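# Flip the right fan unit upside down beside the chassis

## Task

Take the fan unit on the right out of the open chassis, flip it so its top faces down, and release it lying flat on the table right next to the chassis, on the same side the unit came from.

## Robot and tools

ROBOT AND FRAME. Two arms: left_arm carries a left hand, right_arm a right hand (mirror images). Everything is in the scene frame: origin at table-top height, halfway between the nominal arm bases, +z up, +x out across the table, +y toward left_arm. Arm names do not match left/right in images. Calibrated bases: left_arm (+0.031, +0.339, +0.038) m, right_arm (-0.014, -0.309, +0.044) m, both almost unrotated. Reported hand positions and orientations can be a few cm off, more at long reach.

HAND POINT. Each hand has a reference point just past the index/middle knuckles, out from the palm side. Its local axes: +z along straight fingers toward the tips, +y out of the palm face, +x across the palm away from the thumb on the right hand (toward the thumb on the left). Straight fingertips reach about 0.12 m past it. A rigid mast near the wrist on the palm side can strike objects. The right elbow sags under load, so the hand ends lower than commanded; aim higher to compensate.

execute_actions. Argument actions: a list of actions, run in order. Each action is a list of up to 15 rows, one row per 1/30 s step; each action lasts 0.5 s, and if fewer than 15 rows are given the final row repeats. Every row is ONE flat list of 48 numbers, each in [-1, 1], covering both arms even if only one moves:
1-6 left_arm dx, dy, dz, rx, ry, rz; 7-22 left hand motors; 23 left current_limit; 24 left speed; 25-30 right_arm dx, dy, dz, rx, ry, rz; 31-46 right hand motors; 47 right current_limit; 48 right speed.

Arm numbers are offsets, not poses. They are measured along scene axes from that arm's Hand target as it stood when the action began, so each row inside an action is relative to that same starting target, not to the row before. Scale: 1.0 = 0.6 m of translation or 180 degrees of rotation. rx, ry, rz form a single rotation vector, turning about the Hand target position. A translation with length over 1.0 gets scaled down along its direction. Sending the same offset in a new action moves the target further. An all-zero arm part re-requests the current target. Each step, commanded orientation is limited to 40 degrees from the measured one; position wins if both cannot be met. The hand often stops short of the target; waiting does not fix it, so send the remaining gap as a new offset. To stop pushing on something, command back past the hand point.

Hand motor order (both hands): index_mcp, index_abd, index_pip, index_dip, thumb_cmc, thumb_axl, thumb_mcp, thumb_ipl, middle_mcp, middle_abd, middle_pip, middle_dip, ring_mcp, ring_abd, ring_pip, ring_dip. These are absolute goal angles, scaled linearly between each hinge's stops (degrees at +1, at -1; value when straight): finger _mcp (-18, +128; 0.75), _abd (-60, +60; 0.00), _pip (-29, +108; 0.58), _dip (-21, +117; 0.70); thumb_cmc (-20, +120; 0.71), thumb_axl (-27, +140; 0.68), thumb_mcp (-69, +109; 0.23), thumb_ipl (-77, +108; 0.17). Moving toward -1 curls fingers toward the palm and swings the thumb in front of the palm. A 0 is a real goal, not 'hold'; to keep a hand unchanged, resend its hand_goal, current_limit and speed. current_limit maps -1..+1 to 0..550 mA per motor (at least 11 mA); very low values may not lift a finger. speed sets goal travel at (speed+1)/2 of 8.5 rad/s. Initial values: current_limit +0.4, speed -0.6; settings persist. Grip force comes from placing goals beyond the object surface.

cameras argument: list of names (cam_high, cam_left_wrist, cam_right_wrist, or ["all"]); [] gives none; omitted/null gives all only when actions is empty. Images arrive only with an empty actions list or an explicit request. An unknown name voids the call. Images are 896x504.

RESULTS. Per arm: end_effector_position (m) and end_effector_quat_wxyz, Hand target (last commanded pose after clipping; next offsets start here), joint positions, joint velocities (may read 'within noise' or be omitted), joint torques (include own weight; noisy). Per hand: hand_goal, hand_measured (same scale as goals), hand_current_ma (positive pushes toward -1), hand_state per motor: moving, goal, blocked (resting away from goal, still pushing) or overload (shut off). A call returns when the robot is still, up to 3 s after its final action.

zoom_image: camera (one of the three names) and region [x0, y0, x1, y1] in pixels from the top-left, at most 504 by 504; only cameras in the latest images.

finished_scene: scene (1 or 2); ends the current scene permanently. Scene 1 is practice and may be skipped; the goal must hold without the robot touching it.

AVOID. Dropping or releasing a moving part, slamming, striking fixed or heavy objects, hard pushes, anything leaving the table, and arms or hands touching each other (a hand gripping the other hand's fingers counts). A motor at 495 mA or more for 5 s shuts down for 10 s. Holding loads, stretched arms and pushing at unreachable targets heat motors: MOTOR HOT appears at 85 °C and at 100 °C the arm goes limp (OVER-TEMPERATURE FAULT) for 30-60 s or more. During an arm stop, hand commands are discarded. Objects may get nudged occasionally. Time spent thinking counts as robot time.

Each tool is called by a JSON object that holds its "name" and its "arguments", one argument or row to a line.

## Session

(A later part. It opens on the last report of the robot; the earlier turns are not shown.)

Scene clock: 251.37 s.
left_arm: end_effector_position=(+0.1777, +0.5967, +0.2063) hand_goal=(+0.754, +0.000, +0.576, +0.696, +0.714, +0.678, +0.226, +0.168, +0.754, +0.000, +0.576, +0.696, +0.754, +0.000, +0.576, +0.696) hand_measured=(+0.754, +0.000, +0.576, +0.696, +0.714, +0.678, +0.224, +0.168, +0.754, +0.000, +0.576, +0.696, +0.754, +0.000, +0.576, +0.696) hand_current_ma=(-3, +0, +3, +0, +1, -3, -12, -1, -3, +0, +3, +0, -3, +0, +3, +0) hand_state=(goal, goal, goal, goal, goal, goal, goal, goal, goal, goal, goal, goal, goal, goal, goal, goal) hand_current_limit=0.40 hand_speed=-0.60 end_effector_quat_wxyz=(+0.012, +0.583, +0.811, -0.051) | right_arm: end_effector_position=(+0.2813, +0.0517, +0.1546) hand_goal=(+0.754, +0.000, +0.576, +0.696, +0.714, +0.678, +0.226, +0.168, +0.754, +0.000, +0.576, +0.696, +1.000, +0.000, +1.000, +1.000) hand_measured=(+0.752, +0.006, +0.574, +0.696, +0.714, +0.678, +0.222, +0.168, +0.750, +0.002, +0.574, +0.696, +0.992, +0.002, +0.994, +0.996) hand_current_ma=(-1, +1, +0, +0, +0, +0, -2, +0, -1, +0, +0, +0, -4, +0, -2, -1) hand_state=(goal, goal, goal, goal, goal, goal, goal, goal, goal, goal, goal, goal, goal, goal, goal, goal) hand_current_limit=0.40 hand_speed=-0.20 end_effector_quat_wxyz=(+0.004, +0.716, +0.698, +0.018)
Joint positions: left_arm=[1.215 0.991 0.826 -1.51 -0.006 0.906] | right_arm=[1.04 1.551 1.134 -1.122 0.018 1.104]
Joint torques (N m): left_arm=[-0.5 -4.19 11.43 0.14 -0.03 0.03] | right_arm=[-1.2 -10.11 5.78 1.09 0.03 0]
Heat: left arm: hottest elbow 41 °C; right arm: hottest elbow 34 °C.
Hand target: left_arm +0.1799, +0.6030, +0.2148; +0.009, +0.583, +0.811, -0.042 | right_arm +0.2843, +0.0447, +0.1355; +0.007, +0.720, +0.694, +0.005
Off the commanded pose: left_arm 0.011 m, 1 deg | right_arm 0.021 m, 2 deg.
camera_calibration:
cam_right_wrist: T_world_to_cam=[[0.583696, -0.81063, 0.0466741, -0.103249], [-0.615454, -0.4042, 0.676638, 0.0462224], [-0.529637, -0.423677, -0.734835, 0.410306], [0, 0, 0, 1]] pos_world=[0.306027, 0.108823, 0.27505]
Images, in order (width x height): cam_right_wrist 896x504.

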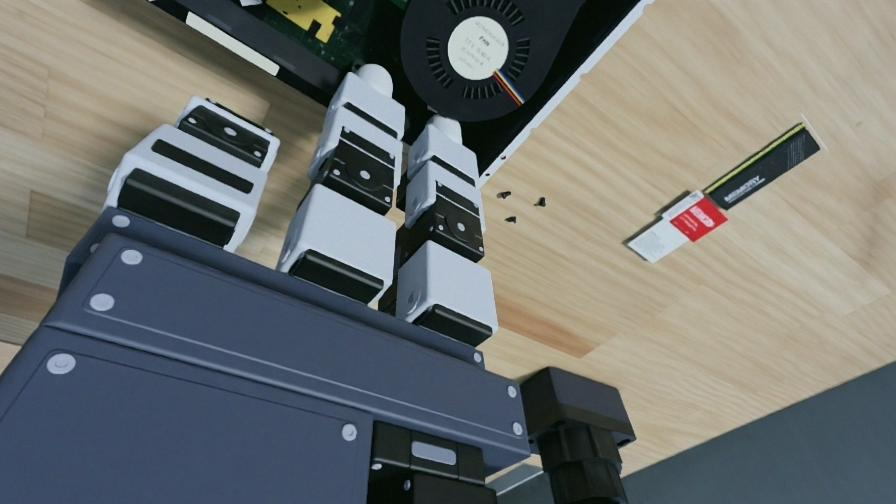

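{"name": "execute_actions", "arguments": {
  "actions": [
    [[0,0,0,0,0,0,0.754,0,0.576,0.696,0.714,0.678,0.226,0.168,0.754,0,0.576,0.696,0.754,0,0.576,0.696,0.4,-0.6,0.0,0,0.02,0,0,0,0.60,0,0.576,0.696,0.714,0.678,0.226,0.168,0.60,0,0.576,0.696,1,0,1,1,0.4,-0.8]],
    [[0,0,0,0,0,0,0.754,0,0.576,0.696,0.714,0.678,0.226,0.168,0.754,0,0.576,0.696,0.754,0,0.576,0.696,0.4,-0.6,0,0,0,0,0,0,0.6,0,0.576,0.696,0.714,0.678,0.226,0.168,0.6,0,0.576,0.696,1,0,1,1,0.4,-0.8]]
  ],
  "cameras": ["cam_right_wrist"]
}}

{"name": "zoom_image", "arguments": {
  "camera": "cam_right_wrist",
  "region": [300, 0, 550, 180]
}}

Scene clock: 253.17 s.
left_arm: end_effector_position=(+0.1777, +0.5967, +0.2063) hand_goal=(+0.754, +0.000, +0.576, +0.696, +0.714, +0.678, +0.226, +0.168, +0.754, +0.000, +0.576, +0.696, +0.754, +0.000, +0.576, +0.696) hand_measured=(+0.754, +0.000, +0.576, +0.696, +0.714, +0.678, +0.224, +0.168, +0.754, +0.000, +0.576, +0.696, +0.754, +0.000, +0.576, +0.696) hand_current_ma=(-3, +0, +3, +0, +1, -3, -12, -1, -3, +0, +3, +0, -3, +0, +3, +0) hand_state=(goal, goal, goal, goal, goal, goal, goal, goal, goal, goal, goal, goal, goal, goal, goal, goal) hand_current_limit=0.40 hand_speed=-0.60 end_effector_quat_wxyz=(+0.012, +0.583, +0.811, -0.051) | right_arm: end_effector_position=(+0.2776, +0.0507, +0.1529) hand_goal=(+0.600, +0.000, +0.576, +0.696, +0.714, +0.678, +0.226, +0.168, +0.600, +0.000, +0.576, +0.696, +1.000, +0.000, +1.000, +1.000) hand_measured=(+0.682, +0.000, +0.600, +0.706, +0.714, +0.678, +0.222, +0.168, +0.626, -0.002, +0.582, +0.698, +0.992, +0.002, +0.994, +0.996) hand_current_ma=(+179, +0, +22, +6, +0, +0, -2, +0, +27, -1, +2, +0, -4, +0, -2, -1) hand_state=(blocked, goal, blocked, goal, goal, goal, goal, goal, blocked, goal, goal, goal, goal, goal, goal, goal) hand_current_limit=0.40 hand_speed=-0.80 end_effector_quat_wxyz=(-0.002, +0.716, +0.698, +0.010)
Joint positions: left_arm=[1.215 0.991 0.826 -1.51 -0.006 0.906] | right_arm=[1.04 1.551 1.134 -1.133 0.002 1.104]
Joint torques (N m): left_arm=[-0.62 -4.31 11.38 0.14 -0.02 0.03] | right_arm=[-1.2 -11.05 7.09 0.24 0.6 0]
Heat: left arm: hottest elbow 41 °C; right arm: hottest elbow 34 °C.
Hand target: left_arm +0.1799, +0.6030, +0.2148; +0.009, +0.583, +0.811, -0.042 | right_arm +0.2843, +0.0447, +0.1475; +0.007, +0.720, +0.694, +0.005
Off the commanded pose: left_arm 0.011 m, 1 deg | right_arm 0.011 m, 1 deg.
camera_calibration:
cam_right_wrist: T_world_to_cam=[[0.584827, -0.810332, 0.0365884, -0.100611], [-0.601974, -0.403336, 0.689164, 0.0390017], [-0.543694, -0.425067, -0.723681, 0.40893], [0, 0, 0, 1]] pos_world=[0.304651, 0.108025, 0.272738]
Images, in order (width x height): cam_right_wrist 896x504.

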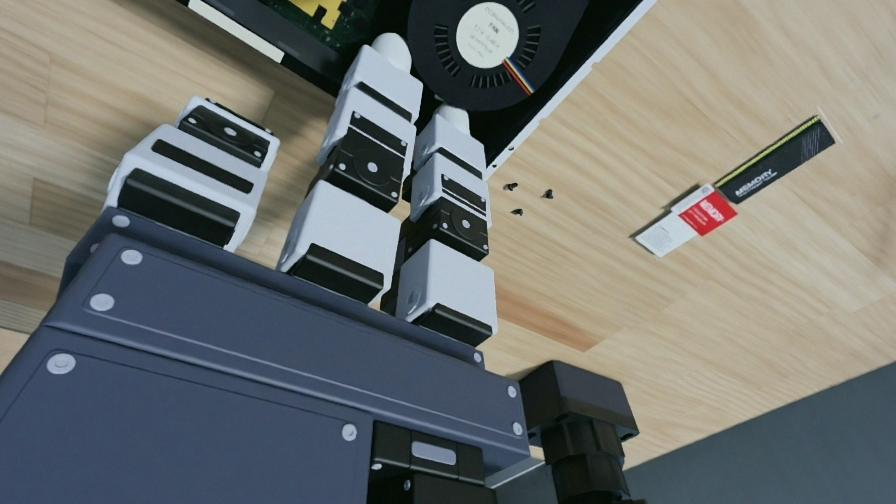

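Scaled by 2.016.

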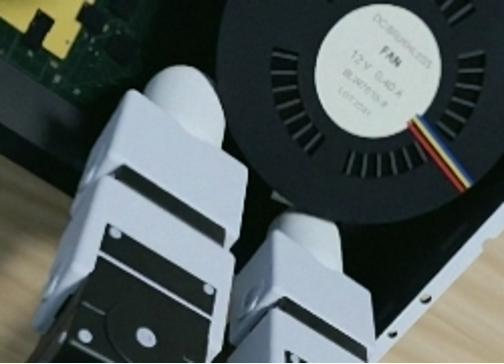

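{"name": "execute_actions", "arguments": {
  "actions": [
    [[0,0,0,0,0,0,0.754,0,0.576,0.696,0.714,0.678,0.226,0.168,0.754,0,0.576,0.696,0.754,0,0.576,0.696,0.4,-0.6,0.0,0.0,0.03,0,0,0,0.8,0,0.576,0.696,0.714,0.678,0.226,0.168,0.8,0,0.576,0.696,1,0,1,1,0.4,-0.2]],
    [[0,0,0,0,0,0,0.754,0,0.576,0.696,0.714,0.678,0.226,0.168,0.754,0,0.576,0.696,0.754,0,0.576,0.696,0.4,-0.6,0,0,0.15,0,0,0,0.754,0,0.576,0.696,0.714,0.678,0.226,0.168,0.754,0,0.576,0.696,1,0,1,1,0.4,-0.2]],
    [[0,0,0,0,0,0,0.754,0,0.576,0.696,0.714,0.678,0.226,0.168,0.754,0,0.576,0.696,0.754,0,0.576,0.696,0.4,-0.6,0.17,-0.025,0,0,0,0,1,0,1,1,0.714,0.678,0.226,0.168,1,0,1,1,1,0,1,1,0.4,-0.2]],
    [[0,0,0,0,0,0,0.754,0,0.576,0.696,0.714,0.678,0.226,0.168,0.754,0,0.576,0.696,0.754,0,0.576,0.696,0.4,-0.6,0,0,0,0,0,0,1,0,1,1,0.714,0.678,0.226,0.168,1,0,1,1,1,0,1,1,0.4,-0.2]]
  ],
  "cameras": ["cam_right_wrist"]
}}

{"name": "zoom_image", "arguments": {
  "camera": "cam_right_wrist",
  "region": [190, 0, 490, 200]
}}

Scene clock: 258.90 s.
left_arm: end_effector_position=(+0.1777, +0.5967, +0.2063) hand_goal=(+0.754, +0.000, +0.576, +0.696, +0.714, +0.678, +0.226, +0.168, +0.754, +0.000, +0.576, +0.696, +0.754, +0.000, +0.576, +0.696) hand_measured=(+0.754, +0.000, +0.576, +0.696, +0.714, +0.678, +0.224, +0.168, +0.754, +0.000, +0.576, +0.696, +0.754, +0.000, +0.576, +0.696) hand_current_ma=(-3, +0, +3, +0, +1, -3, -12, -1, -3, +0, +3, +0, -3, +0, +3, +0) hand_state=(goal, goal, goal, goal, goal, goal, goal, goal, goal, goal, goal, goal, goal, goal, goal, goal) hand_current_limit=0.40 hand_speed=-0.60 end_effector_quat_wxyz=(+0.012, +0.583, +0.811, -0.051) | right_arm: end_effector_position=(+0.3787, +0.0111, +0.2416) hand_goal=(+1.000, +0.000, +1.000, +1.000, +0.714, +0.678, +0.226, +0.168, +1.000, +0.000, +1.000, +1.000, +1.000, +0.000, +1.000, +1.000) hand_measured=(+0.992, -0.004, +0.992, +0.996, +0.714, +0.678, +0.222, +0.168, +0.994, -0.002, +0.992, +0.996, +0.994, +0.002, +0.994, +0.996) hand_current_ma=(-3, -1, -3, -1, +0, +0, -2, +0, -3, +0, -3, -1, -3, +0, -2, -1) hand_state=(goal, goal, goal, goal, goal, goal, goal, goal, goal, goal, goal, goal, goal, goal, goal, goal) hand_current_limit=0.40 hand_speed=-0.20 end_effector_quat_wxyz=(+0.009, +0.727, +0.686, -0.009)
Joint positions: left_arm=[1.215 0.991 0.826 -1.51 -0.006 0.906] | right_arm=[0.812 1.58 1.411 -1.422 0.017 0.909]
Joint torques (N m): left_arm=[-0.44 -4.13 11.4 0.16 -0.03 0.04] | right_arm=[0.91 -11.87 11.9 -0.25 0 -0.06]
Heat: left arm: hottest elbow 42 °C; right arm: hottest elbow 34 °C.
Hand target: left_arm +0.1799, +0.6030, +0.2148; +0.009, +0.583, +0.811, -0.042 | right_arm +0.3863, +0.0296, +0.2556; +0.007, +0.720, +0.694, +0.005
Off the commanded pose: left_arm 0.011 m, 1 deg | right_arm 0.024 m, 2 deg.
camera_calibration:
cam_right_wrist: T_world_to_cam=[[0.558647, -0.826822, 0.0654112, -0.191892], [-0.605854, -0.352942, 0.713002, 0.0179092], [-0.56644, -0.437947, -0.698104, 0.513755], [0, 0, 0, 1]] pos_world=[0.409061, 0.0726578, 0.358437]
Images, in order (width x height): cam_right_wrist 896x504.

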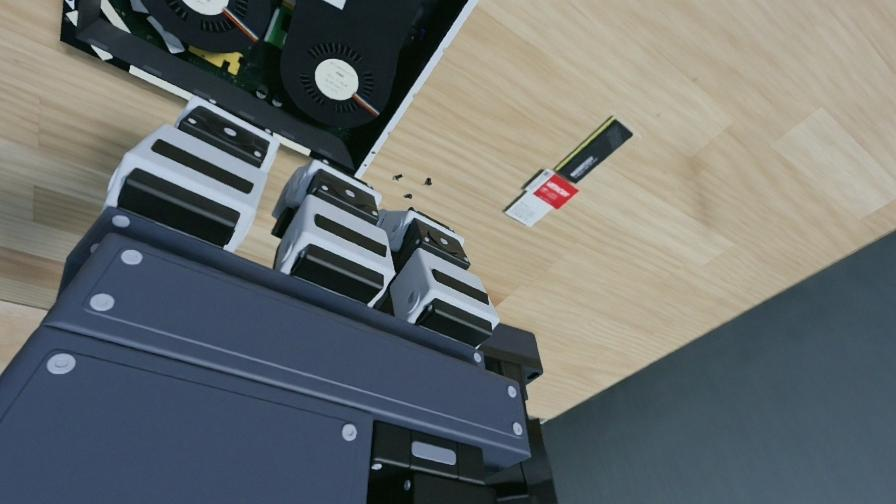

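Scaled by 1.680.

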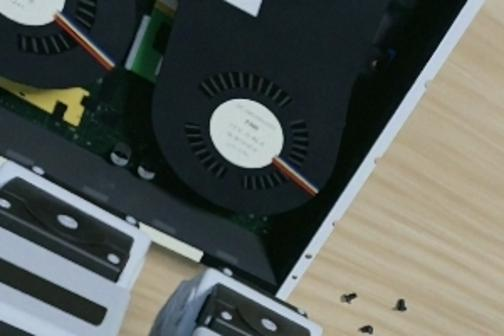

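{"name": "execute_actions", "arguments": {
  "actions": [
    [[0,0,0,0,0,0,0.754,0,0.576,0.696,0.714,0.678,0.226,0.168,0.754,0,0.576,0.696,0.754,0,0.576,0.696,0.4,-0.6,0.09,0.035,0.01,0,0,0,1,0,1,1,0.714,0.678,0.226,0.168,1,0,1,1,1,0,1,1,0.4,-0.2]],
    [[0,0,0,0,0,0,0.754,0,0.576,0.696,0.714,0.678,0.226,0.168,0.754,0,0.576,0.696,0.754,0,0.576,0.696,0.4,-0.6,0,0,0,0,0,0,1,0,1,1,0.714,0.678,0.226,0.168,1,0,1,1,1,0,1,1,0.4,-0.2]]
  ],
  "cameras": ["cam_right_wrist"]
}}

{"name": "zoom_image", "arguments": {
  "camera": "cam_right_wrist",
  "region": [190, 0, 490, 200]
}}

Scene clock: 260.47 s.
left_arm: end_effector_position=(+0.1777, +0.5967, +0.2063) hand_goal=(+0.754, +0.000, +0.576, +0.696, +0.714, +0.678, +0.226, +0.168, +0.754, +0.000, +0.576, +0.696, +0.754, +0.000, +0.576, +0.696) hand_measured=(+0.754, +0.000, +0.576, +0.696, +0.714, +0.678, +0.224, +0.168, +0.754, +0.000, +0.576, +0.696, +0.754, +0.000, +0.576, +0.696) hand_current_ma=(-3, +0, +3, +0, +1, -3, -12, -1, -3, +0, +3, +0, -3, +0, +3, +0) hand_state=(goal, goal, goal, goal, goal, goal, goal, goal, goal, goal, goal, goal, goal, goal, goal, goal) hand_current_limit=0.40 hand_speed=-0.60 end_effector_quat_wxyz=(+0.012, +0.583, +0.811, -0.051) | right_arm: end_effector_position=(+0.4261, +0.0420, +0.2484) hand_goal=(+1.000, +0.000, +1.000, +1.000, +0.714, +0.678, +0.226, +0.168, +1.000, +0.000, +1.000, +1.000, +1.000, +0.000, +1.000, +1.000) hand_measured=(+0.992, -0.002, +0.994, +0.996, +0.714, +0.678, +0.222, +0.168, +0.994, -0.002, +0.994, +0.996, +0.994, +0.002, +0.994, +0.996) hand_current_ma=(-3, +0, -3, -1, +0, +0, -2, +0, -3, +0, -3, -1, -3, +0, -2, -1) hand_state=(goal, goal, goal, goal, goal, goal, goal, goal, goal, goal, goal, goal, goal, goal, goal, goal) hand_current_limit=0.40 hand_speed=-0.20 end_effector_quat_wxyz=(+0.009, +0.720, +0.694, -0.009)
Joint positions: left_arm=[1.215 0.991 0.826 -1.51 -0.006 0.906] | right_arm=[0.781 1.715 1.598 -1.473 0.017 0.858]
Joint torques (N m): left_arm=[-0.5 -4.19 11.41 0.16 -0.02 0.03] | right_arm=[-0.91 -13.92 11.95 -0.25 0.01 -0.07]
Heat: left arm: hottest elbow 42 °C; right arm: hottest elbow 34 °C.
Hand target: left_arm +0.1799, +0.6030, +0.2148; +0.009, +0.583, +0.811, -0.042 | right_arm +0.4403, +0.0507, +0.2615; +0.007, +0.720, +0.694, +0.005
Off the commanded pose: left_arm 0.011 m, 1 deg | right_arm 0.021 m, 2 deg.
camera_calibration:
cam_right_wrist: T_world_to_cam=[[0.57556, -0.815216, 0.064442, -0.200811], [-0.598086, -0.365897, 0.713031, 0.0499052], [-0.557695, -0.448934, -0.698165, 0.55557], [0, 0, 0, 1]] pos_world=[0.455265, 0.10397, 0.365236]
Images, in order (width x height): cam_right_wrist 896x504.

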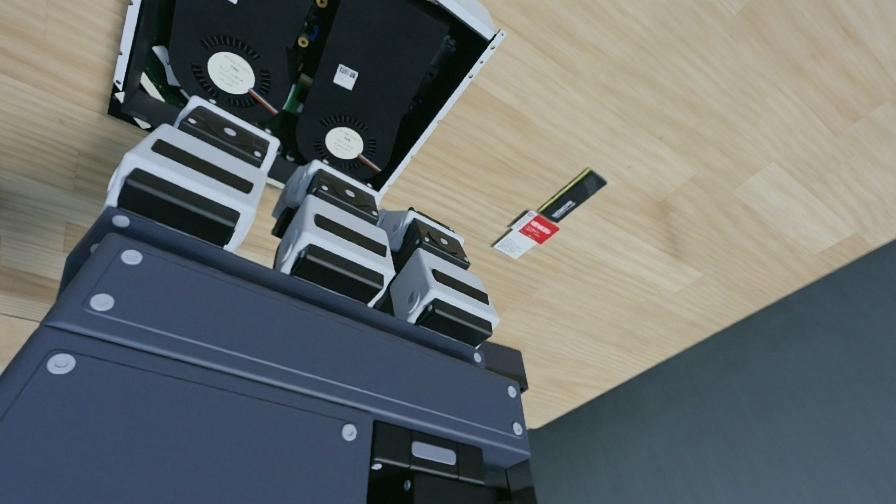

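Scaled by 1.680.

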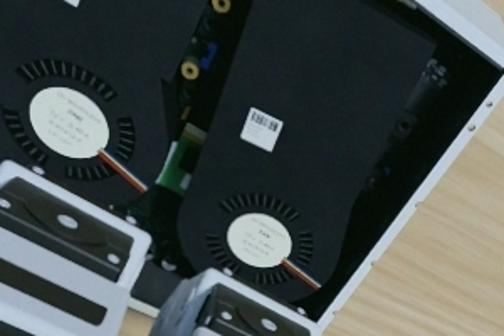

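{"name": "zoom_image", "arguments": {
  "camera": "cam_right_wrist",
  "region": [270, 0, 350, 60]
}}

{"name": "zoom_image", "arguments": {
  "camera": "cam_right_wrist",
  "region": [400, 0, 520, 90]
}}

{"name": "zoom_image", "arguments": {
  "camera": "cam_right_wrist",
  "region": [370, 60, 490, 190]
}}

Scaled by 6.300.

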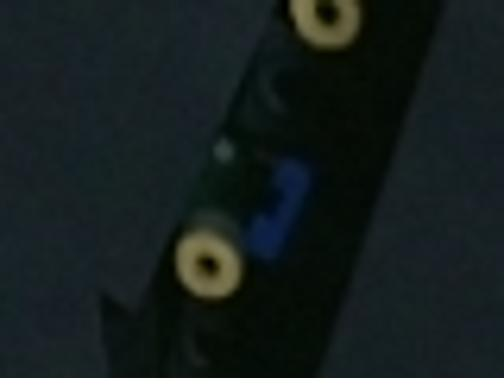

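Scaled by 4.200.

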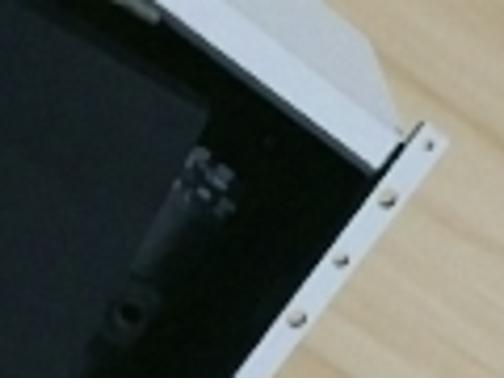

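Scaled by 3.877.

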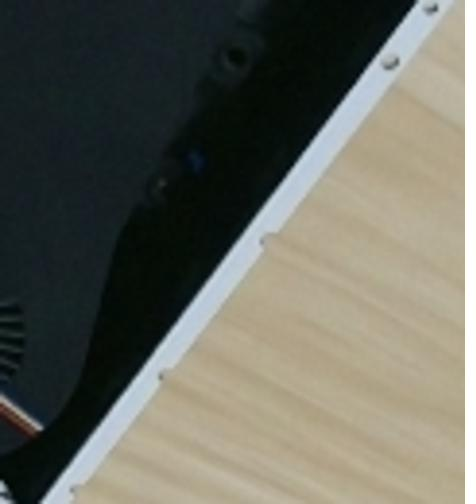

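{"name": "execute_actions", "arguments": {
  "actions": [
    [[0,0,0,0,0,0,0.754,0,0.576,0.696,0.714,0.678,0.226,0.168,0.754,0,0.576,0.696,0.754,0,0.576,0.696,0.4,-0.6,-0.034,0.008,-0.09,0,0,0,0.754,0,0.576,0.696,0.714,0.678,0.226,0.168,0.754,0,0.576,0.696,1,0,1,1,0.4,-0.2]],
    [[0,0,0,0,0,0,0.754,0,0.576,0.696,0.714,0.678,0.226,0.168,0.754,0,0.576,0.696,0.754,0,0.576,0.696,0.4,-0.6,0,0,-0.04,0,0,0,0.754,0,0.576,0.696,0.714,0.678,0.226,0.168,0.754,0,0.576,0.696,1,0,1,1,0.75,-0.2]],
    [[0,0,0,0,0,0,0.754,0,0.576,0.696,0.714,0.678,0.226,0.168,0.754,0,0.576,0.696,0.754,0,0.576,0.696,0.4,-0.6,0,0,0,0,0,0,0.754,0,0.576,0.696,0.714,0.678,0.226,0.168,0.754,0,0.576,0.696,1,0,1,1,0.75,-0.2]]
  ],
  "cameras": ["cam_right_wrist"]
}}

Scene clock: 270.47 s.
left_arm: end_effector_position=(+0.1777, +0.5967, +0.2063) hand_goal=(+0.754, +0.000, +0.576, +0.696, +0.714, +0.678, +0.226, +0.168, +0.754, +0.000, +0.576, +0.696, +0.754, +0.000, +0.576, +0.696) hand_measured=(+0.754, +0.000, +0.576, +0.696, +0.714, +0.678, +0.224, +0.168, +0.754, +0.000, +0.576, +0.696, +0.754, +0.000, +0.576, +0.696) hand_current_ma=(-3, +0, +3, +0, +1, -3, -12, -1, -3, +0, +3, +0, -3, +0, +3, +0) hand_state=(goal, goal, goal, goal, goal, goal, goal, goal, goal, goal, goal, goal, goal, goal, goal, goal) hand_current_limit=0.40 hand_speed=-0.60 end_effector_quat_wxyz=(+0.012, +0.583, +0.811, -0.051) | right_arm: end_effector_position=(+0.4248, +0.0503, +0.1955) hand_goal=(+0.754, +0.000, +0.576, +0.696, +0.714, +0.678, +0.226, +0.168, +0.754, +0.000, +0.576, +0.696, +1.000, +0.000, +1.000, +1.000) hand_measured=(+0.754, -0.002, +0.578, +0.698, +0.714, +0.678, +0.222, +0.168, +0.754, -0.002, +0.578, +0.698, +0.994, +0.002, +0.996, +0.996) hand_current_ma=(+0, +0, +1, +1, +0, +0, -2, +0, +0, +0, +1, +1, -3, +0, -2, -1) hand_state=(goal, goal, goal, goal, goal, goal, goal, goal, goal, goal, goal, goal, goal, goal, goal, goal) hand_current_limit=0.75 hand_speed=-0.20 end_effector_quat_wxyz=(+0.006, +0.721, +0.693, +0.012)
Joint positions: left_arm=[1.215 0.991 0.826 -1.51 -0.006 0.906] | right_arm=[0.793 1.729 1.472 -1.292 0.014 0.873]
Joint torques (N m): left_arm=[-0.5 -4.19 11.43 0.16 -0.03 0.03] | right_arm=[1.14 -14.15 7.1 0.7 0.15 0.11]
Heat: left arm: hottest elbow 42 °C; right arm: hottest elbow 35 °C.
Hand target: left_arm +0.1799, +0.6030, +0.2148; +0.009, +0.583, +0.811, -0.042 | right_arm +0.4200, +0.0554, +0.1836; +0.007, +0.720, +0.694, +0.005
Off the commanded pose: left_arm 0.011 m, 1 deg | right_arm 0.014 m, 1 deg.
camera_calibration:
cam_right_wrist: T_world_to_cam=[[0.571224, -0.81911, 0.0525546, -0.185523], [-0.617602, -0.386759, 0.684825, 0.104763], [-0.540621, -0.423646, -0.72681, 0.518764], [0, 0, 0, 1]] pos_world=[0.451132, 0.108327, 0.315048]
Images, in order (width x height): cam_right_wrist 896x504.

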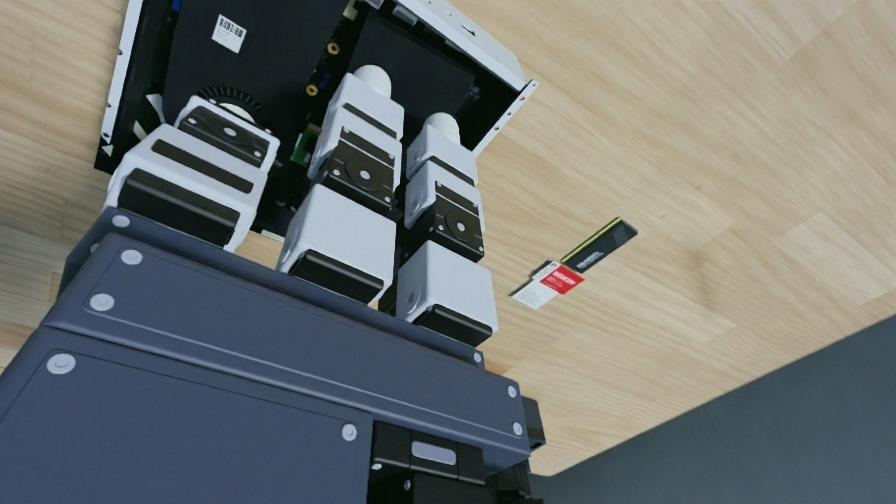

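{"name": "execute_actions", "arguments": {
  "actions": [
    [[0,0,0,0,0,0,0.754,0,0.576,0.696,0.714,0.678,0.226,0.168,0.754,0,0.576,0.696,0.754,0,0.576,0.696,0.4,-0.6,0,0,-0.045,0,0,0,0.754,0,0.576,0.696,0.714,0.678,0.226,0.168,0.754,0,0.576,0.696,1,0,1,1,0.75,-0.2]],
    [[0,0,0,0,0,0,0.754,0,0.576,0.696,0.714,0.678,0.226,0.168,0.754,0,0.576,0.696,0.754,0,0.576,0.696,0.4,-0.6,0,0,-0.03,0,0,0,0.754,0,0.576,0.696,0.714,0.678,0.226,0.168,0.754,0,0.576,0.696,1,0,1,1,0.75,-0.2]],
    [[0,0,0,0,0,0,0.754,0,0.576,0.696,0.714,0.678,0.226,0.168,0.754,0,0.576,0.696,0.754,0,0.576,0.696,0.4,-0.6,-0.045,0,0,0,0,0,0.85,0,0.65,0.75,0.714,0.678,0.226,0.168,0.85,0,0.65,0.75,1,0,1,1,0.75,-0.2]]
  ],
  "cameras": ["cam_right_wrist"]
}}

Scene clock: 272.67 s.
left_arm: end_effector_position=(+0.1777, +0.5967, +0.2063) hand_goal=(+0.754, +0.000, +0.576, +0.696, +0.714, +0.678, +0.226, +0.168, +0.754, +0.000, +0.576, +0.696, +0.754, +0.000, +0.576, +0.696) hand_measured=(+0.754, +0.000, +0.576, +0.696, +0.714, +0.678, +0.224, +0.168, +0.754, +0.000, +0.576, +0.696, +0.754, +0.000, +0.576, +0.696) hand_current_ma=(-3, +0, +3, +0, +1, -3, -12, -1, -3, +0, +3, +0, -3, +0, +3, +0) hand_state=(goal, goal, goal, goal, goal, goal, goal, goal, goal, goal, goal, goal, goal, goal, goal, goal) hand_current_limit=0.40 hand_speed=-0.60 end_effector_quat_wxyz=(+0.012, +0.583, +0.811, -0.051) | right_arm: end_effector_position=(+0.4196, +0.0518, +0.1805) hand_goal=(+0.850, +0.000, +0.650, +0.750, +0.714, +0.678, +0.226, +0.168, +0.850, +0.000, +0.650, +0.750, +1.000, +0.000, +1.000, +1.000) hand_measured=(+0.772, +0.026, +0.598, +0.724, +0.714, +0.678, +0.222, +0.168, +0.846, +0.002, +0.646, +0.748, +0.994, +0.002, +0.996, +0.996) hand_current_ma=(-165, +21, -76, -26, +0, +0, -2, +0, -2, +0, -1, -1, -3, +0, -2, -1) hand_state=(blocked, blocked, blocked, blocked, goal, goal, goal, goal, goal, goal, goal, goal, goal, goal, goal, goal) hand_current_limit=0.75 hand_speed=-0.20 end_effector_quat_wxyz=(+0.020, +0.721, +0.691, +0.045)
Joint positions: left_arm=[1.215 0.991 0.826 -1.51 -0.006 0.906] | right_arm=[0.814 1.701 1.378 -1.163 0.048 0.894]
Joint torques (N m): left_arm=[-0.5 -4.19 11.4 0.13 -0.02 0.03] | right_arm=[2.55 -11.99 4.41 0.53 -0.95 0.26]
Heat: left arm: hottest elbow 42 °C; right arm: hottest elbow 35 °C.
Hand target: left_arm +0.1799, +0.6030, +0.2148; +0.009, +0.583, +0.811, -0.042 | right_arm +0.3929, +0.0554, +0.1385; +0.007, +0.720, +0.694, +0.005
Off the commanded pose: left_arm 0.011 m, 1 deg | right_arm 0.050 m, 5 deg.
camera_calibration:
cam_right_wrist: T_world_to_cam=[[0.565064, -0.822084, 0.069855, -0.180839], [-0.662602, -0.40173, 0.632117, 0.141566], [-0.49159, -0.403473, -0.771718, 0.492196], [0, 0, 0, 1]] pos_world=[0.437947, 0.106794, 0.302983]
Images, in order (width x height): cam_right_wrist 896x504.

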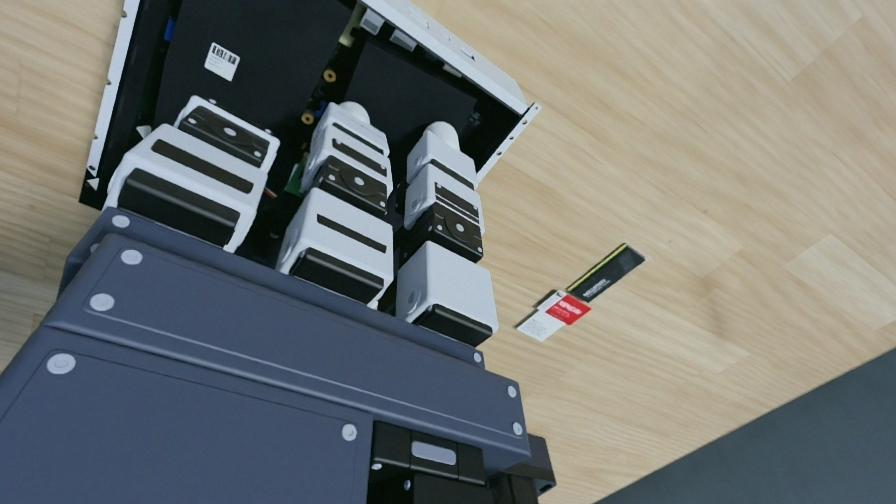

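{"name": "zoom_image", "arguments": {
  "camera": "cam_right_wrist",
  "region": [330, 20, 560, 180]
}}

Scaled by 2.191.

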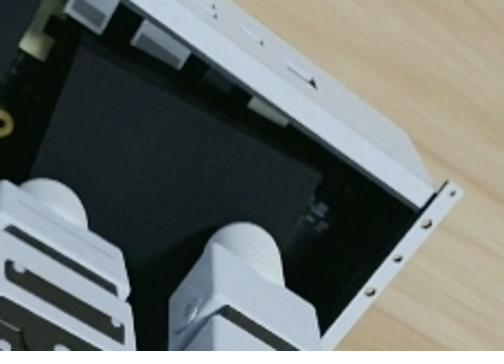

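{"name": "execute_actions", "arguments": {
  "actions": [
    [[0,0,0,0,0,0,0.754,0,0.576,0.696,0.714,0.678,0.226,0.168,0.754,0,0.576,0.696,0.754,0,0.576,0.696,0.4,-0.6,0.045,0,0.09,0,0,0,0.754,0,0.576,0.696,0.714,0.678,0.226,0.168,0.754,0,0.576,0.696,1,0,1,1,0.4,-0.2]],
    [[0,0,0,0,0,0,0.754,0,0.576,0.696,0.714,0.678,0.226,0.168,0.754,0,0.576,0.696,0.754,0,0.576,0.696,0.4,-0.6,0,-0.045,0.05,0,0,0,0.754,0,0.576,0.696,0.714,0.678,0.226,0.168,1,0,1,1,1,0,1,1,0.4,-0.2]],
    [[0,0,0,0,0,0,0.754,0,0.576,0.696,0.714,0.678,0.226,0.168,0.754,0,0.576,0.696,0.754,0,0.576,0.696,0.4,-0.6,0,0,-0.05,0,0,0,0.754,0,0.576,0.696,0.714,0.678,0.226,0.168,1,0,1,1,1,0,1,1,0.4,-0.2]]
  ],
  "cameras": ["cam_right_wrist"]
}}

{"name": "zoom_image", "arguments": {
  "camera": "cam_right_wrist",
  "region": [330, 20, 560, 180]
}}

Scene clock: 277.03 s.
left_arm: end_effector_position=(+0.1777, +0.5967, +0.2063) hand_goal=(+0.754, +0.000, +0.576, +0.696, +0.714, +0.678, +0.226, +0.168, +0.754, +0.000, +0.576, +0.696, +0.754, +0.000, +0.576, +0.696) hand_measured=(+0.754, +0.000, +0.576, +0.696, +0.714, +0.678, +0.224, +0.168, +0.754, +0.000, +0.576, +0.696, +0.754, +0.000, +0.576, +0.696) hand_current_ma=(-3, +0, +3, +0, +1, -3, -12, -1, -3, +0, +3, +0, -3, +0, +3, +0) hand_state=(goal, goal, goal, goal, goal, goal, goal, goal, goal, goal, goal, goal, goal, goal, goal, goal) hand_current_limit=0.40 hand_speed=-0.60 end_effector_quat_wxyz=(+0.012, +0.583, +0.811, -0.051) | right_arm: end_effector_position=(+0.4160, +0.0313, +0.2019) hand_goal=(+0.754, +0.000, +0.576, +0.696, +0.714, +0.678, +0.226, +0.168, +1.000, +0.000, +1.000, +1.000, +1.000, +0.000, +1.000, +1.000) hand_measured=(+0.750, -0.004, +0.572, +0.694, +0.714, +0.678, +0.222, +0.168, +0.992, +0.002, +0.992, +0.996, +0.994, +0.002, +0.996, +0.996) hand_current_ma=(-1, -1, -1, -1, +0, +0, -2, +0, -4, +0, -3, -1, -3, +0, -2, -1) hand_state=(goal, goal, goal, goal, goal, goal, goal, goal, goal, goal, goal, goal, goal, goal, goal, goal) hand_current_limit=0.40 hand_speed=-0.20 end_effector_quat_wxyz=(+0.007, +0.720, +0.694, +0.010)
Joint positions: left_arm=[1.215 0.991 0.826 -1.51 -0.006 0.906] | right_arm=[0.781 1.676 1.421 -1.297 0.015 0.856]
Joint torques (N m): left_arm=[-0.5 -4.25 11.41 0.16 -0.03 0.03] | right_arm=[-0.85 -13.63 7.17 0.7 0.05 -0.07]
Heat: left arm: hottest elbow 42 °C; right arm: hottest elbow 35 °C.
Hand target: left_arm +0.1799, +0.6030, +0.2148; +0.009, +0.583, +0.811, -0.042 | right_arm +0.4198, +0.0286, +0.1926; +0.007, +0.720, +0.694, +0.005
Off the commanded pose: left_arm 0.011 m, 1 deg | right_arm 0.010 m, 1 deg.
camera_calibration:
cam_right_wrist: T_world_to_cam=[[0.574727, -0.816476, 0.0552686, -0.198402], [-0.614868, -0.386271, 0.687555, 0.0858868], [-0.540024, -0.42914, -0.724025, 0.509975], [0, 0, 0, 1]] pos_world=[0.442235, 0.0900356, 0.321148]
Images, in order (width x height): cam_right_wrist 896x504.

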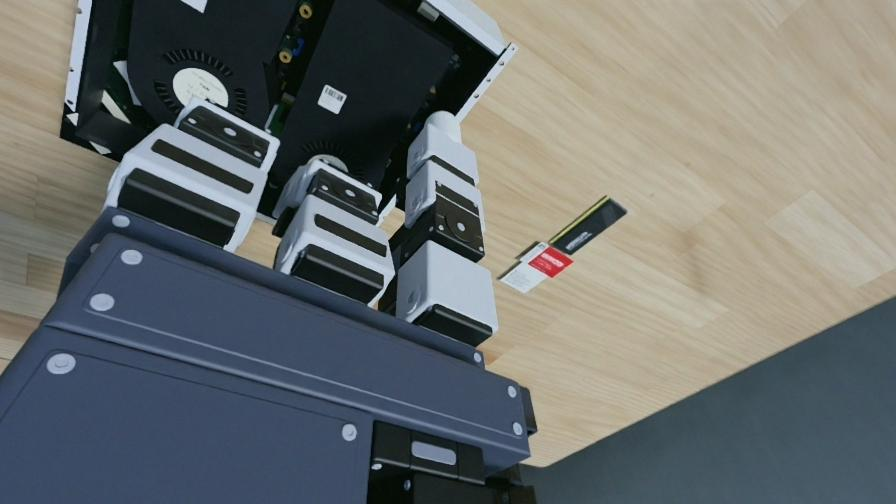

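Scaled by 2.191.

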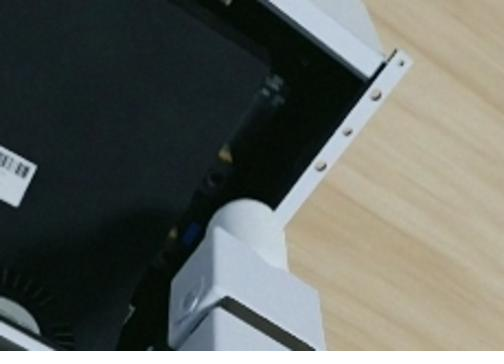

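{"name": "execute_actions", "arguments": {
  "actions": [
    [[0,0,0,0,0,0,0.754,0,0.576,0.696,0.714,0.678,0.226,0.168,0.754,0,0.576,0.696,0.754,0,0.576,0.696,0.4,-0.6,0.003,-0.003,-0.05,0,0,0,0.754,0,0.576,0.696,0.714,0.678,0.226,0.168,1,0,1,1,1,0,1,1,0.4,-0.2]],
    [[0,0,0,0,0,0,0.754,0,0.576,0.696,0.714,0.678,0.226,0.168,0.754,0,0.576,0.696,0.754,0,0.576,0.696,0.4,-0.6,0,0,0,0,0,0,0.754,0,0.576,0.696,0.714,0.678,0.226,0.168,1,0,1,1,1,0,1,1,0.4,-0.2]]
  ],
  "cameras": ["cam_right_wrist"]
}}

{"name": "zoom_image", "arguments": {
  "camera": "cam_right_wrist",
  "region": [330, 20, 560, 180]
}}

Scene clock: 279.13 s.
left_arm: end_effector_position=(+0.1777, +0.5967, +0.2063) hand_goal=(+0.754, +0.000, +0.576, +0.696, +0.714, +0.678, +0.226, +0.168, +0.754, +0.000, +0.576, +0.696, +0.754, +0.000, +0.576, +0.696) hand_measured=(+0.754, +0.000, +0.576, +0.696, +0.714, +0.678, +0.224, +0.168, +0.754, +0.000, +0.576, +0.696, +0.754, +0.000, +0.576, +0.696) hand_current_ma=(-3, +0, +3, +0, +1, -3, -12, -1, -3, +0, +3, +0, -3, +0, +3, +0) hand_state=(goal, goal, goal, goal, goal, goal, goal, goal, goal, goal, goal, goal, goal, goal, goal, goal) hand_current_limit=0.40 hand_speed=-0.60 end_effector_quat_wxyz=(+0.012, +0.583, +0.811, -0.051) | right_arm: end_effector_position=(+0.4167, +0.0314, +0.1725) hand_goal=(+0.754, +0.000, +0.576, +0.696, +0.714, +0.678, +0.226, +0.168, +1.000, +0.000, +1.000, +1.000, +1.000, +0.000, +1.000, +1.000) hand_measured=(+0.750, -0.002, +0.574, +0.694, +0.714, +0.678, +0.222, +0.168, +0.992, +0.002, +0.994, +0.996, +0.994, +0.002, +0.996, +0.996) hand_current_ma=(-1, +0, -1, -1, +0, +0, -2, +0, -4, +0, -3, -1, -3, +0, -2, -1) hand_state=(goal, goal, goal, goal, goal, goal, goal, goal, goal, goal, goal, goal, goal, goal, goal, goal) hand_current_limit=0.40 hand_speed=-0.20 end_effector_quat_wxyz=(+0.007, +0.719, +0.695, +0.010)
Joint positions: left_arm=[1.215 0.991 0.826 -1.51 -0.006 0.906] | right_arm=[0.78 1.699 1.369 -1.223 0.015 0.852]
Joint torques (N m): left_arm=[-0.56 -4.25 11.43 0.16 -0.02 0.03] | right_arm=[-1.2 -13.57 6.99 0.72 0.05 -0.08]
Heat: left arm: hottest elbow 42 °C; right arm: hottest elbow 35 °C.
Hand target: left_arm +0.1799, +0.6030, +0.2148; +0.009, +0.583, +0.811, -0.042 | right_arm +0.4217, +0.0266, +0.1625; +0.007, +0.720, +0.694, +0.005
Off the commanded pose: left_arm 0.011 m, 1 deg | right_arm 0.012 m, 1 deg.
camera_calibration:
cam_right_wrist: T_world_to_cam=[[0.577527, -0.814493, 0.0553506, -0.198365], [-0.61374, -0.388471, 0.687323, 0.106153], [-0.538318, -0.430918, -0.72424, 0.488416], [0, 0, 0, 1]] pos_world=[0.442635, 0.0901377, 0.291748]
Images, in order (width x height): cam_right_wrist 896x504.

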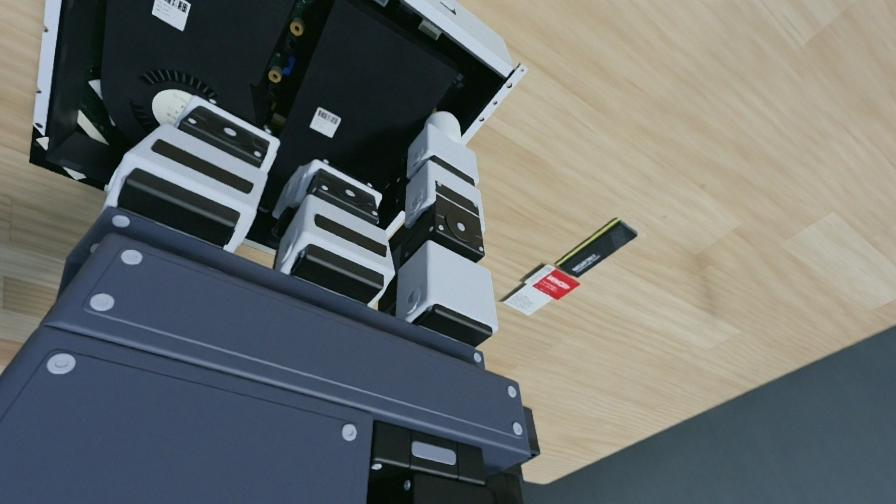

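Scaled by 2.191.

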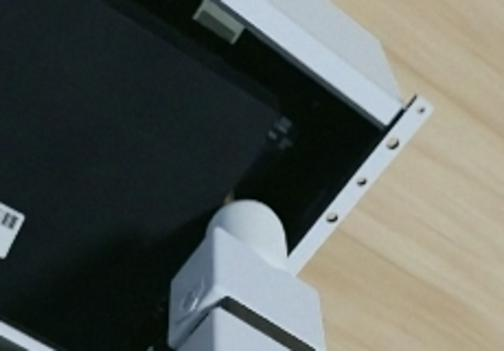

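{"name": "execute_actions", "arguments": {
  "actions": [
    [[0,0,0,0,0,0,0.754,0,0.576,0.696,0.714,0.678,0.226,0.168,0.754,0,0.576,0.696,0.754,0,0.576,0.696,0.4,-0.6,0.0,-0.003,-0.04,0,0,0,0.754,0,0.576,0.696,0.714,0.678,0.226,0.168,1,0,1,1,1,0,1,1,0.4,-0.2]],
    [[0,0,0,0,0,0,0.754,0,0.576,0.696,0.714,0.678,0.226,0.168,0.754,0,0.576,0.696,0.754,0,0.576,0.696,0.4,-0.6,0,0,0,0,0,0,0.754,0,0.576,0.696,0.714,0.678,0.226,0.168,1,0,1,1,1,0,1,1,0.4,-0.2]]
  ],
  "cameras": ["cam_right_wrist"]
}}

{"name": "zoom_image", "arguments": {
  "camera": "cam_right_wrist",
  "region": [330, 20, 560, 180]
}}

Scene clock: 280.77 s.
left_arm: end_effector_position=(+0.1777, +0.5967, +0.2063) hand_goal=(+0.754, +0.000, +0.576, +0.696, +0.714, +0.678, +0.226, +0.168, +0.754, +0.000, +0.576, +0.696, +0.754, +0.000, +0.576, +0.696) hand_measured=(+0.754, +0.000, +0.576, +0.696, +0.714, +0.678, +0.224, +0.168, +0.754, +0.000, +0.576, +0.696, +0.754, +0.000, +0.576, +0.696) hand_current_ma=(-3, +0, +3, +0, +1, -3, -12, -1, -3, +0, +3, +0, -3, +0, +3, +0) hand_state=(goal, goal, goal, goal, goal, goal, goal, goal, goal, goal, goal, goal, goal, goal, goal, goal) hand_current_limit=0.40 hand_speed=-0.60 end_effector_quat_wxyz=(+0.012, +0.583, +0.811, -0.051) | right_arm: end_effector_position=(+0.4175, +0.0305, +0.1537) hand_goal=(+0.754, +0.000, +0.576, +0.696, +0.714, +0.678, +0.226, +0.168, +1.000, +0.000, +1.000, +1.000, +1.000, +0.000, +1.000, +1.000) hand_measured=(+0.754, +0.002, +0.576, +0.696, +0.714, +0.678, +0.222, +0.168, +0.992, +0.002, +0.994, +0.996, +0.994, +0.002, +0.996, +0.996) hand_current_ma=(+0, +0, +0, +0, +0, +0, -2, +0, -4, +0, -3, -1, -3, +0, -2, -1) hand_state=(goal, goal, goal, goal, goal, goal, goal, goal, goal, goal, goal, goal, goal, goal, goal, goal) hand_current_limit=0.40 hand_speed=-0.20 end_effector_quat_wxyz=(+0.007, +0.719, +0.695, +0.014)
Joint positions: left_arm=[1.215 0.991 0.826 -1.51 -0.006 0.906] | right_arm=[0.778 1.711 1.333 -1.166 0.015 0.85]
Joint torques (N m): left_arm=[-0.5 -4.19 11.41 0.18 -0.02 0.03] | right_arm=[-1.14 -12.98 6.56 0.87 0.05 -0.09]
Heat: left arm: hottest elbow 42 °C; right arm: hottest elbow 35 °C.
Hand target: left_arm +0.1799, +0.6030, +0.2148; +0.009, +0.583, +0.811, -0.042 | right_arm +0.4217, +0.0249, +0.1386; +0.007, +0.720, +0.694, +0.005
Off the commanded pose: left_arm 0.011 m, 1 deg | right_arm 0.017 m, 1 deg.
camera_calibration:
cam_right_wrist: T_world_to_cam=[[0.576955, -0.815, 0.0538279, -0.197977], [-0.617437, -0.392055, 0.681957, 0.121685], [-0.534691, -0.426694, -0.729409, 0.474052], [0, 0, 0, 1]] pos_world=[0.442828, 0.0886305, 0.273451]
Images, in order (width x height): cam_right_wrist 896x504.

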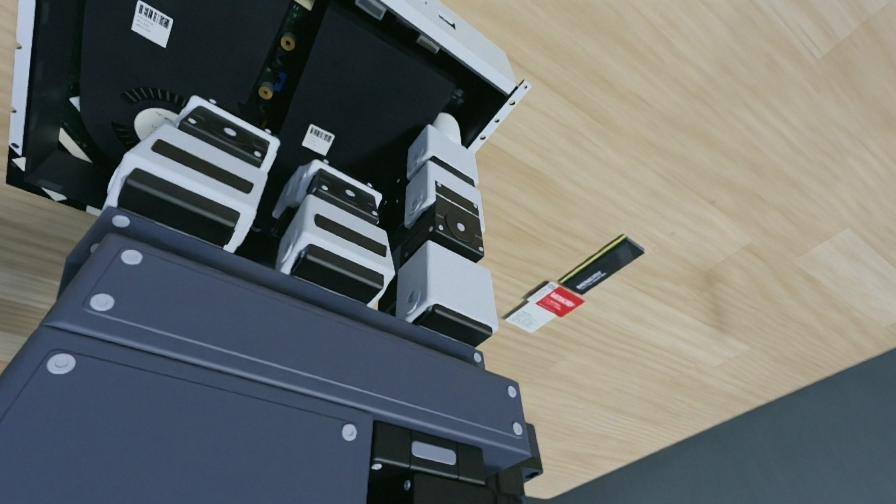

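Scaled by 2.191.

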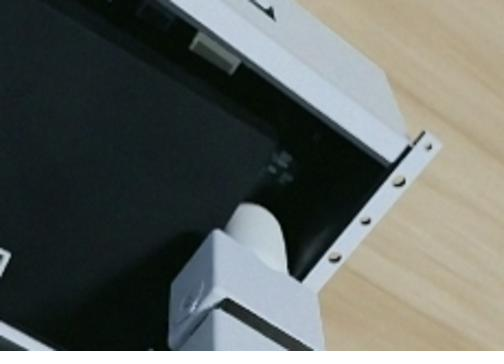

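{"name": "execute_actions", "arguments": {
  "actions": [
    [[0,0,0,0,0,0,0.754,0,0.576,0.696,0.714,0.678,0.226,0.168,0.754,0,0.576,0.696,0.754,0,0.576,0.696,0.4,-0.6,0.0,0.0,-0.025,0,0,0,0.754,0,0.576,0.696,0.714,0.678,0.226,0.168,1,0,1,1,1,0,1,1,0.4,-0.2]],
    [[0,0,0,0,0,0,0.754,0,0.576,0.696,0.714,0.678,0.226,0.168,0.754,0,0.576,0.696,0.754,0,0.576,0.696,0.4,-0.6,0,0,0,0,0,0,0.754,0,0.576,0.696,0.714,0.678,0.226,0.168,1,0,1,1,1,0,1,1,0.4,-0.2]]
  ],
  "cameras": ["cam_right_wrist"]
}}

{"name": "zoom_image", "arguments": {
  "camera": "cam_right_wrist",
  "region": [330, 20, 560, 180]
}}

Scene clock: 282.53 s.
left_arm: end_effector_position=(+0.1777, +0.5967, +0.2063) hand_goal=(+0.754, +0.000, +0.576, +0.696, +0.714, +0.678, +0.226, +0.168, +0.754, +0.000, +0.576, +0.696, +0.754, +0.000, +0.576, +0.696) hand_measured=(+0.754, +0.000, +0.576, +0.696, +0.714, +0.678, +0.224, +0.168, +0.754, +0.000, +0.576, +0.696, +0.754, +0.000, +0.576, +0.696) hand_current_ma=(-3, +0, +3, +0, +1, -3, -12, -1, -3, +0, +3, +0, -3, +0, +3, +0) hand_state=(goal, goal, goal, goal, goal, goal, goal, goal, goal, goal, goal, goal, goal, goal, goal, goal) hand_current_limit=0.40 hand_speed=-0.60 end_effector_quat_wxyz=(+0.012, +0.583, +0.811, -0.051) | right_arm: end_effector_position=(+0.4199, +0.0310, +0.1501) hand_goal=(+0.754, +0.000, +0.576, +0.696, +0.714, +0.678, +0.226, +0.168, +1.000, +0.000, +1.000, +1.000, +1.000, +0.000, +1.000, +1.000) hand_measured=(+0.756, +0.016, +0.580, +0.698, +0.714, +0.678, +0.222, +0.168, +0.992, +0.002, +0.994, +0.996, +0.994, +0.002, +0.996, +0.996) hand_current_ma=(+1, +8, +1, +0, +0, +0, -2, +0, -4, +0, -3, -1, -3, +0, -2, -1) hand_state=(goal, goal, goal, goal, goal, goal, goal, goal, goal, goal, goal, goal, goal, goal, goal, goal) hand_current_limit=0.40 hand_speed=-0.20 end_effector_quat_wxyz=(+0.008, +0.719, +0.694, +0.022)
Joint positions: left_arm=[1.215 0.991 0.826 -1.51 -0.006 0.906] | right_arm=[0.776 1.711 1.319 -1.136 0.019 0.85]
Joint torques (N m): left_arm=[-0.44 -4.25 11.41 0.16 -0.02 0.03] | right_arm=[-1.03 -11.93 5.89 1.2 -0.09 -0.08]
Heat: left arm: hottest elbow 42 °C; right arm: hottest elbow 35 °C.
Hand target: left_arm +0.1799, +0.6030, +0.2148; +0.009, +0.583, +0.811, -0.042 | right_arm +0.4216, +0.0249, +0.1236; +0.007, +0.720, +0.694, +0.005
Off the commanded pose: left_arm 0.011 m, 1 deg | right_arm 0.027 m, 2 deg.
camera_calibration:
cam_right_wrist: T_world_to_cam=[[0.575104, -0.816273, 0.0543449, -0.198123], [-0.627468, -0.397506, 0.669532, 0.132148], [-0.524919, -0.41915, -0.740792, 0.470264], [0, 0, 0, 1]] pos_world=[0.44371, 0.087918, 0.270658]
Images, in order (width x height): cam_right_wrist 896x504.

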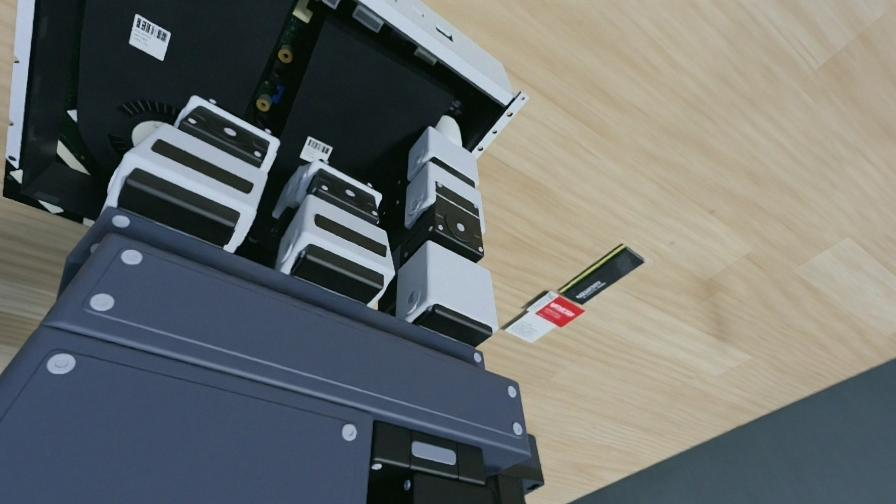

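Scaled by 2.191.

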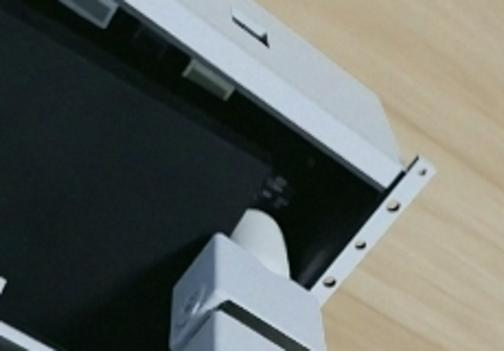

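{"name": "execute_actions", "arguments": {
  "actions": [
    [[0,0,0,0,0,0,0.754,0,0.576,0.696,0.714,0.678,0.226,0.168,0.754,0,0.576,0.696,0.754,0,0.576,0.696,0.4,-0.6,0,0,0.13,0,0,0,0.754,0,0.576,0.696,0.714,0.678,0.226,0.168,1,0,1,1,1,0,1,1,0.4,-0.2]],
    [[0,0,0,0,0,0,0.754,0,0.576,0.696,0.714,0.678,0.226,0.168,0.754,0,0.576,0.696,0.754,0,0.576,0.696,0.4,-0.6,0.03,0.03,0.08,0,0,0,1,0,1,1,0.714,0.678,0.226,0.168,1,0,1,1,1,0,1,1,0.4,-0.2]],
    [[0,0,0,0,0,0,0.754,0,0.576,0.696,0.714,0.678,0.226,0.168,0.754,0,0.576,0.696,0.754,0,0.576,0.696,0.4,-0.6,0,0,0,0,0,0,1,0,1,1,0.714,0.678,0.226,0.168,1,0,1,1,1,0,1,1,0.4,-0.2]]
  ],
  "cameras": ["cam_right_wrist"]
}}

{"name": "zoom_image", "arguments": {
  "camera": "cam_right_wrist",
  "region": [190, 0, 490, 200]
}}

Scene clock: 291.03 s.
left_arm: end_effector_position=(+0.1777, +0.5967, +0.2063) hand_goal=(+0.754, +0.000, +0.576, +0.696, +0.714, +0.678, +0.226, +0.168, +0.754, +0.000, +0.576, +0.696, +0.754, +0.000, +0.576, +0.696) hand_measured=(+0.754, +0.000, +0.576, +0.696, +0.714, +0.678, +0.224, +0.168, +0.754, +0.000, +0.576, +0.696, +0.754, +0.000, +0.576, +0.696) hand_current_ma=(-3, +0, +3, +0, +1, -3, -12, -1, -3, +0, +3, +0, -3, +0, +3, +0) hand_state=(goal, goal, goal, goal, goal, goal, goal, goal, goal, goal, goal, goal, goal, goal, goal, goal) hand_current_limit=0.40 hand_speed=-0.60 end_effector_quat_wxyz=(+0.012, +0.583, +0.811, -0.051) | right_arm: end_effector_position=(+0.4244, +0.0375, +0.2370) hand_goal=(+1.000, +0.000, +1.000, +1.000, +0.714, +0.678, +0.226, +0.168, +1.000, +0.000, +1.000, +1.000, +1.000, +0.000, +1.000, +1.000) hand_measured=(+0.992, -0.002, +0.994, +0.996, +0.714, +0.678, +0.222, +0.168, +0.992, +0.002, +0.994, +0.996, +0.994, +0.002, +0.996, +0.996) hand_current_ma=(-5, -1, -3, -1, +0, +0, -2, +0, -4, +0, -3, -1, -3, +0, -2, -1) hand_state=(goal, goal, goal, goal, goal, goal, goal, goal, goal, goal, goal, goal, goal, goal, goal, goal) hand_current_limit=0.40 hand_speed=-0.20 end_effector_quat_wxyz=(+0.007, +0.716, +0.698, -0.008)
Joint positions: left_arm=[1.215 0.991 0.826 -1.51 -0.006 0.906] | right_arm=[0.776 1.703 1.554 -1.437 0.014 0.842]
Joint torques (N m): left_arm=[-0.44 -4.19 11.43 0.16 -0.02 0.03] | right_arm=[-1.08 -13.86 11.62 -0.24 0.1 -0.01]
Heat: left arm: hottest elbow 42 °C; right arm: hottest elbow 34 °C.
Hand target: left_arm +0.1799, +0.6030, +0.2148; +0.009, +0.583, +0.811, -0.042 | right_arm +0.4396, +0.0429, +0.2495; +0.007, +0.720, +0.694, +0.005
Off the commanded pose: left_arm 0.011 m, 1 deg | right_arm 0.020 m, 2 deg.
camera_calibration:
cam_right_wrist: T_world_to_cam=[[0.58393, -0.809532, 0.0606865, -0.205547], [-0.593786, -0.374939, 0.711926, 0.0541055], [-0.553574, -0.45175, -0.699627, 0.543405], [0, 0, 0, 1]] pos_world=[0.452967, 0.0993722, 0.354135]
Images, in order (width x height): cam_right_wrist 896x504.

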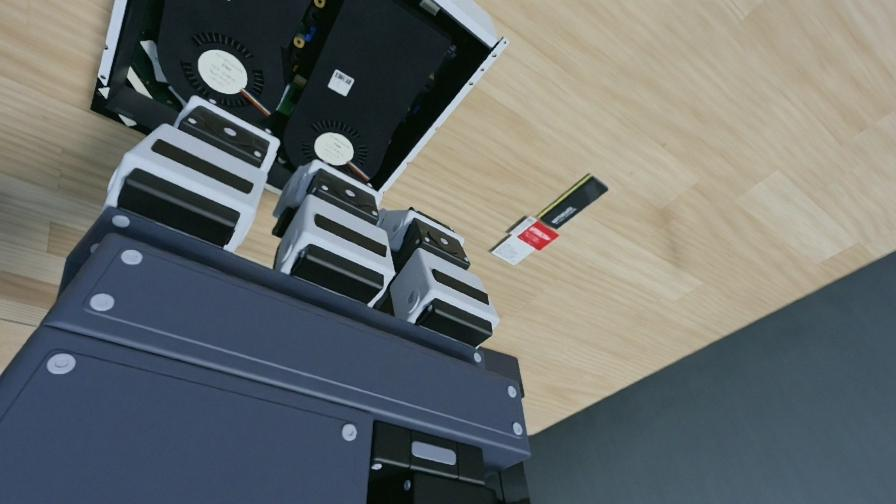

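Scaled by 1.680.

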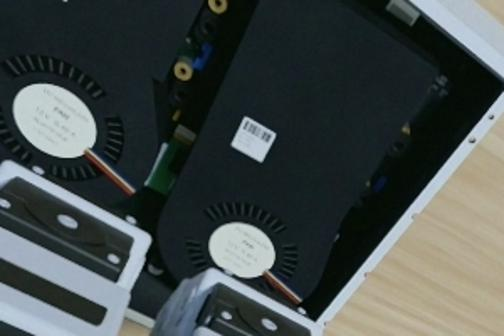

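{"name": "zoom_image", "arguments": {
  "camera": "cam_right_wrist",
  "region": [390, 0, 520, 110]
}}

{"name": "zoom_image", "arguments": {
  "camera": "cam_right_wrist",
  "region": [270, 0, 400, 110]
}}

Scaled by 3.877.

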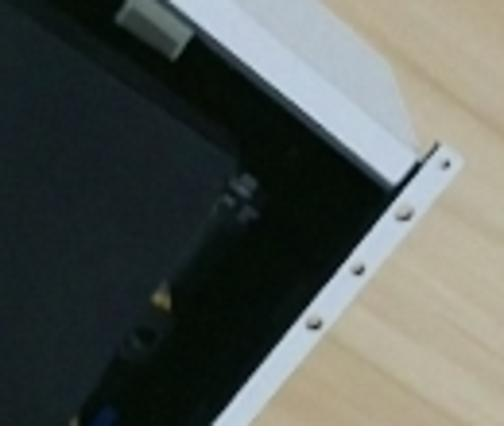

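Scaled by 3.877.

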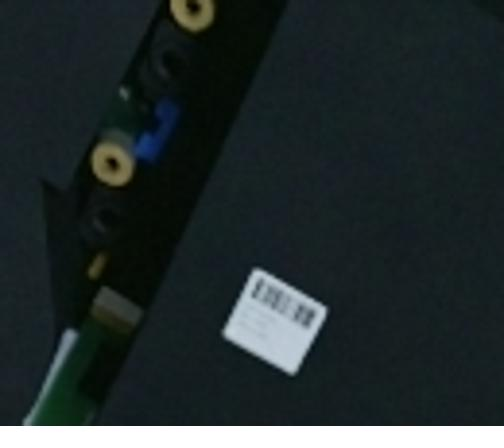

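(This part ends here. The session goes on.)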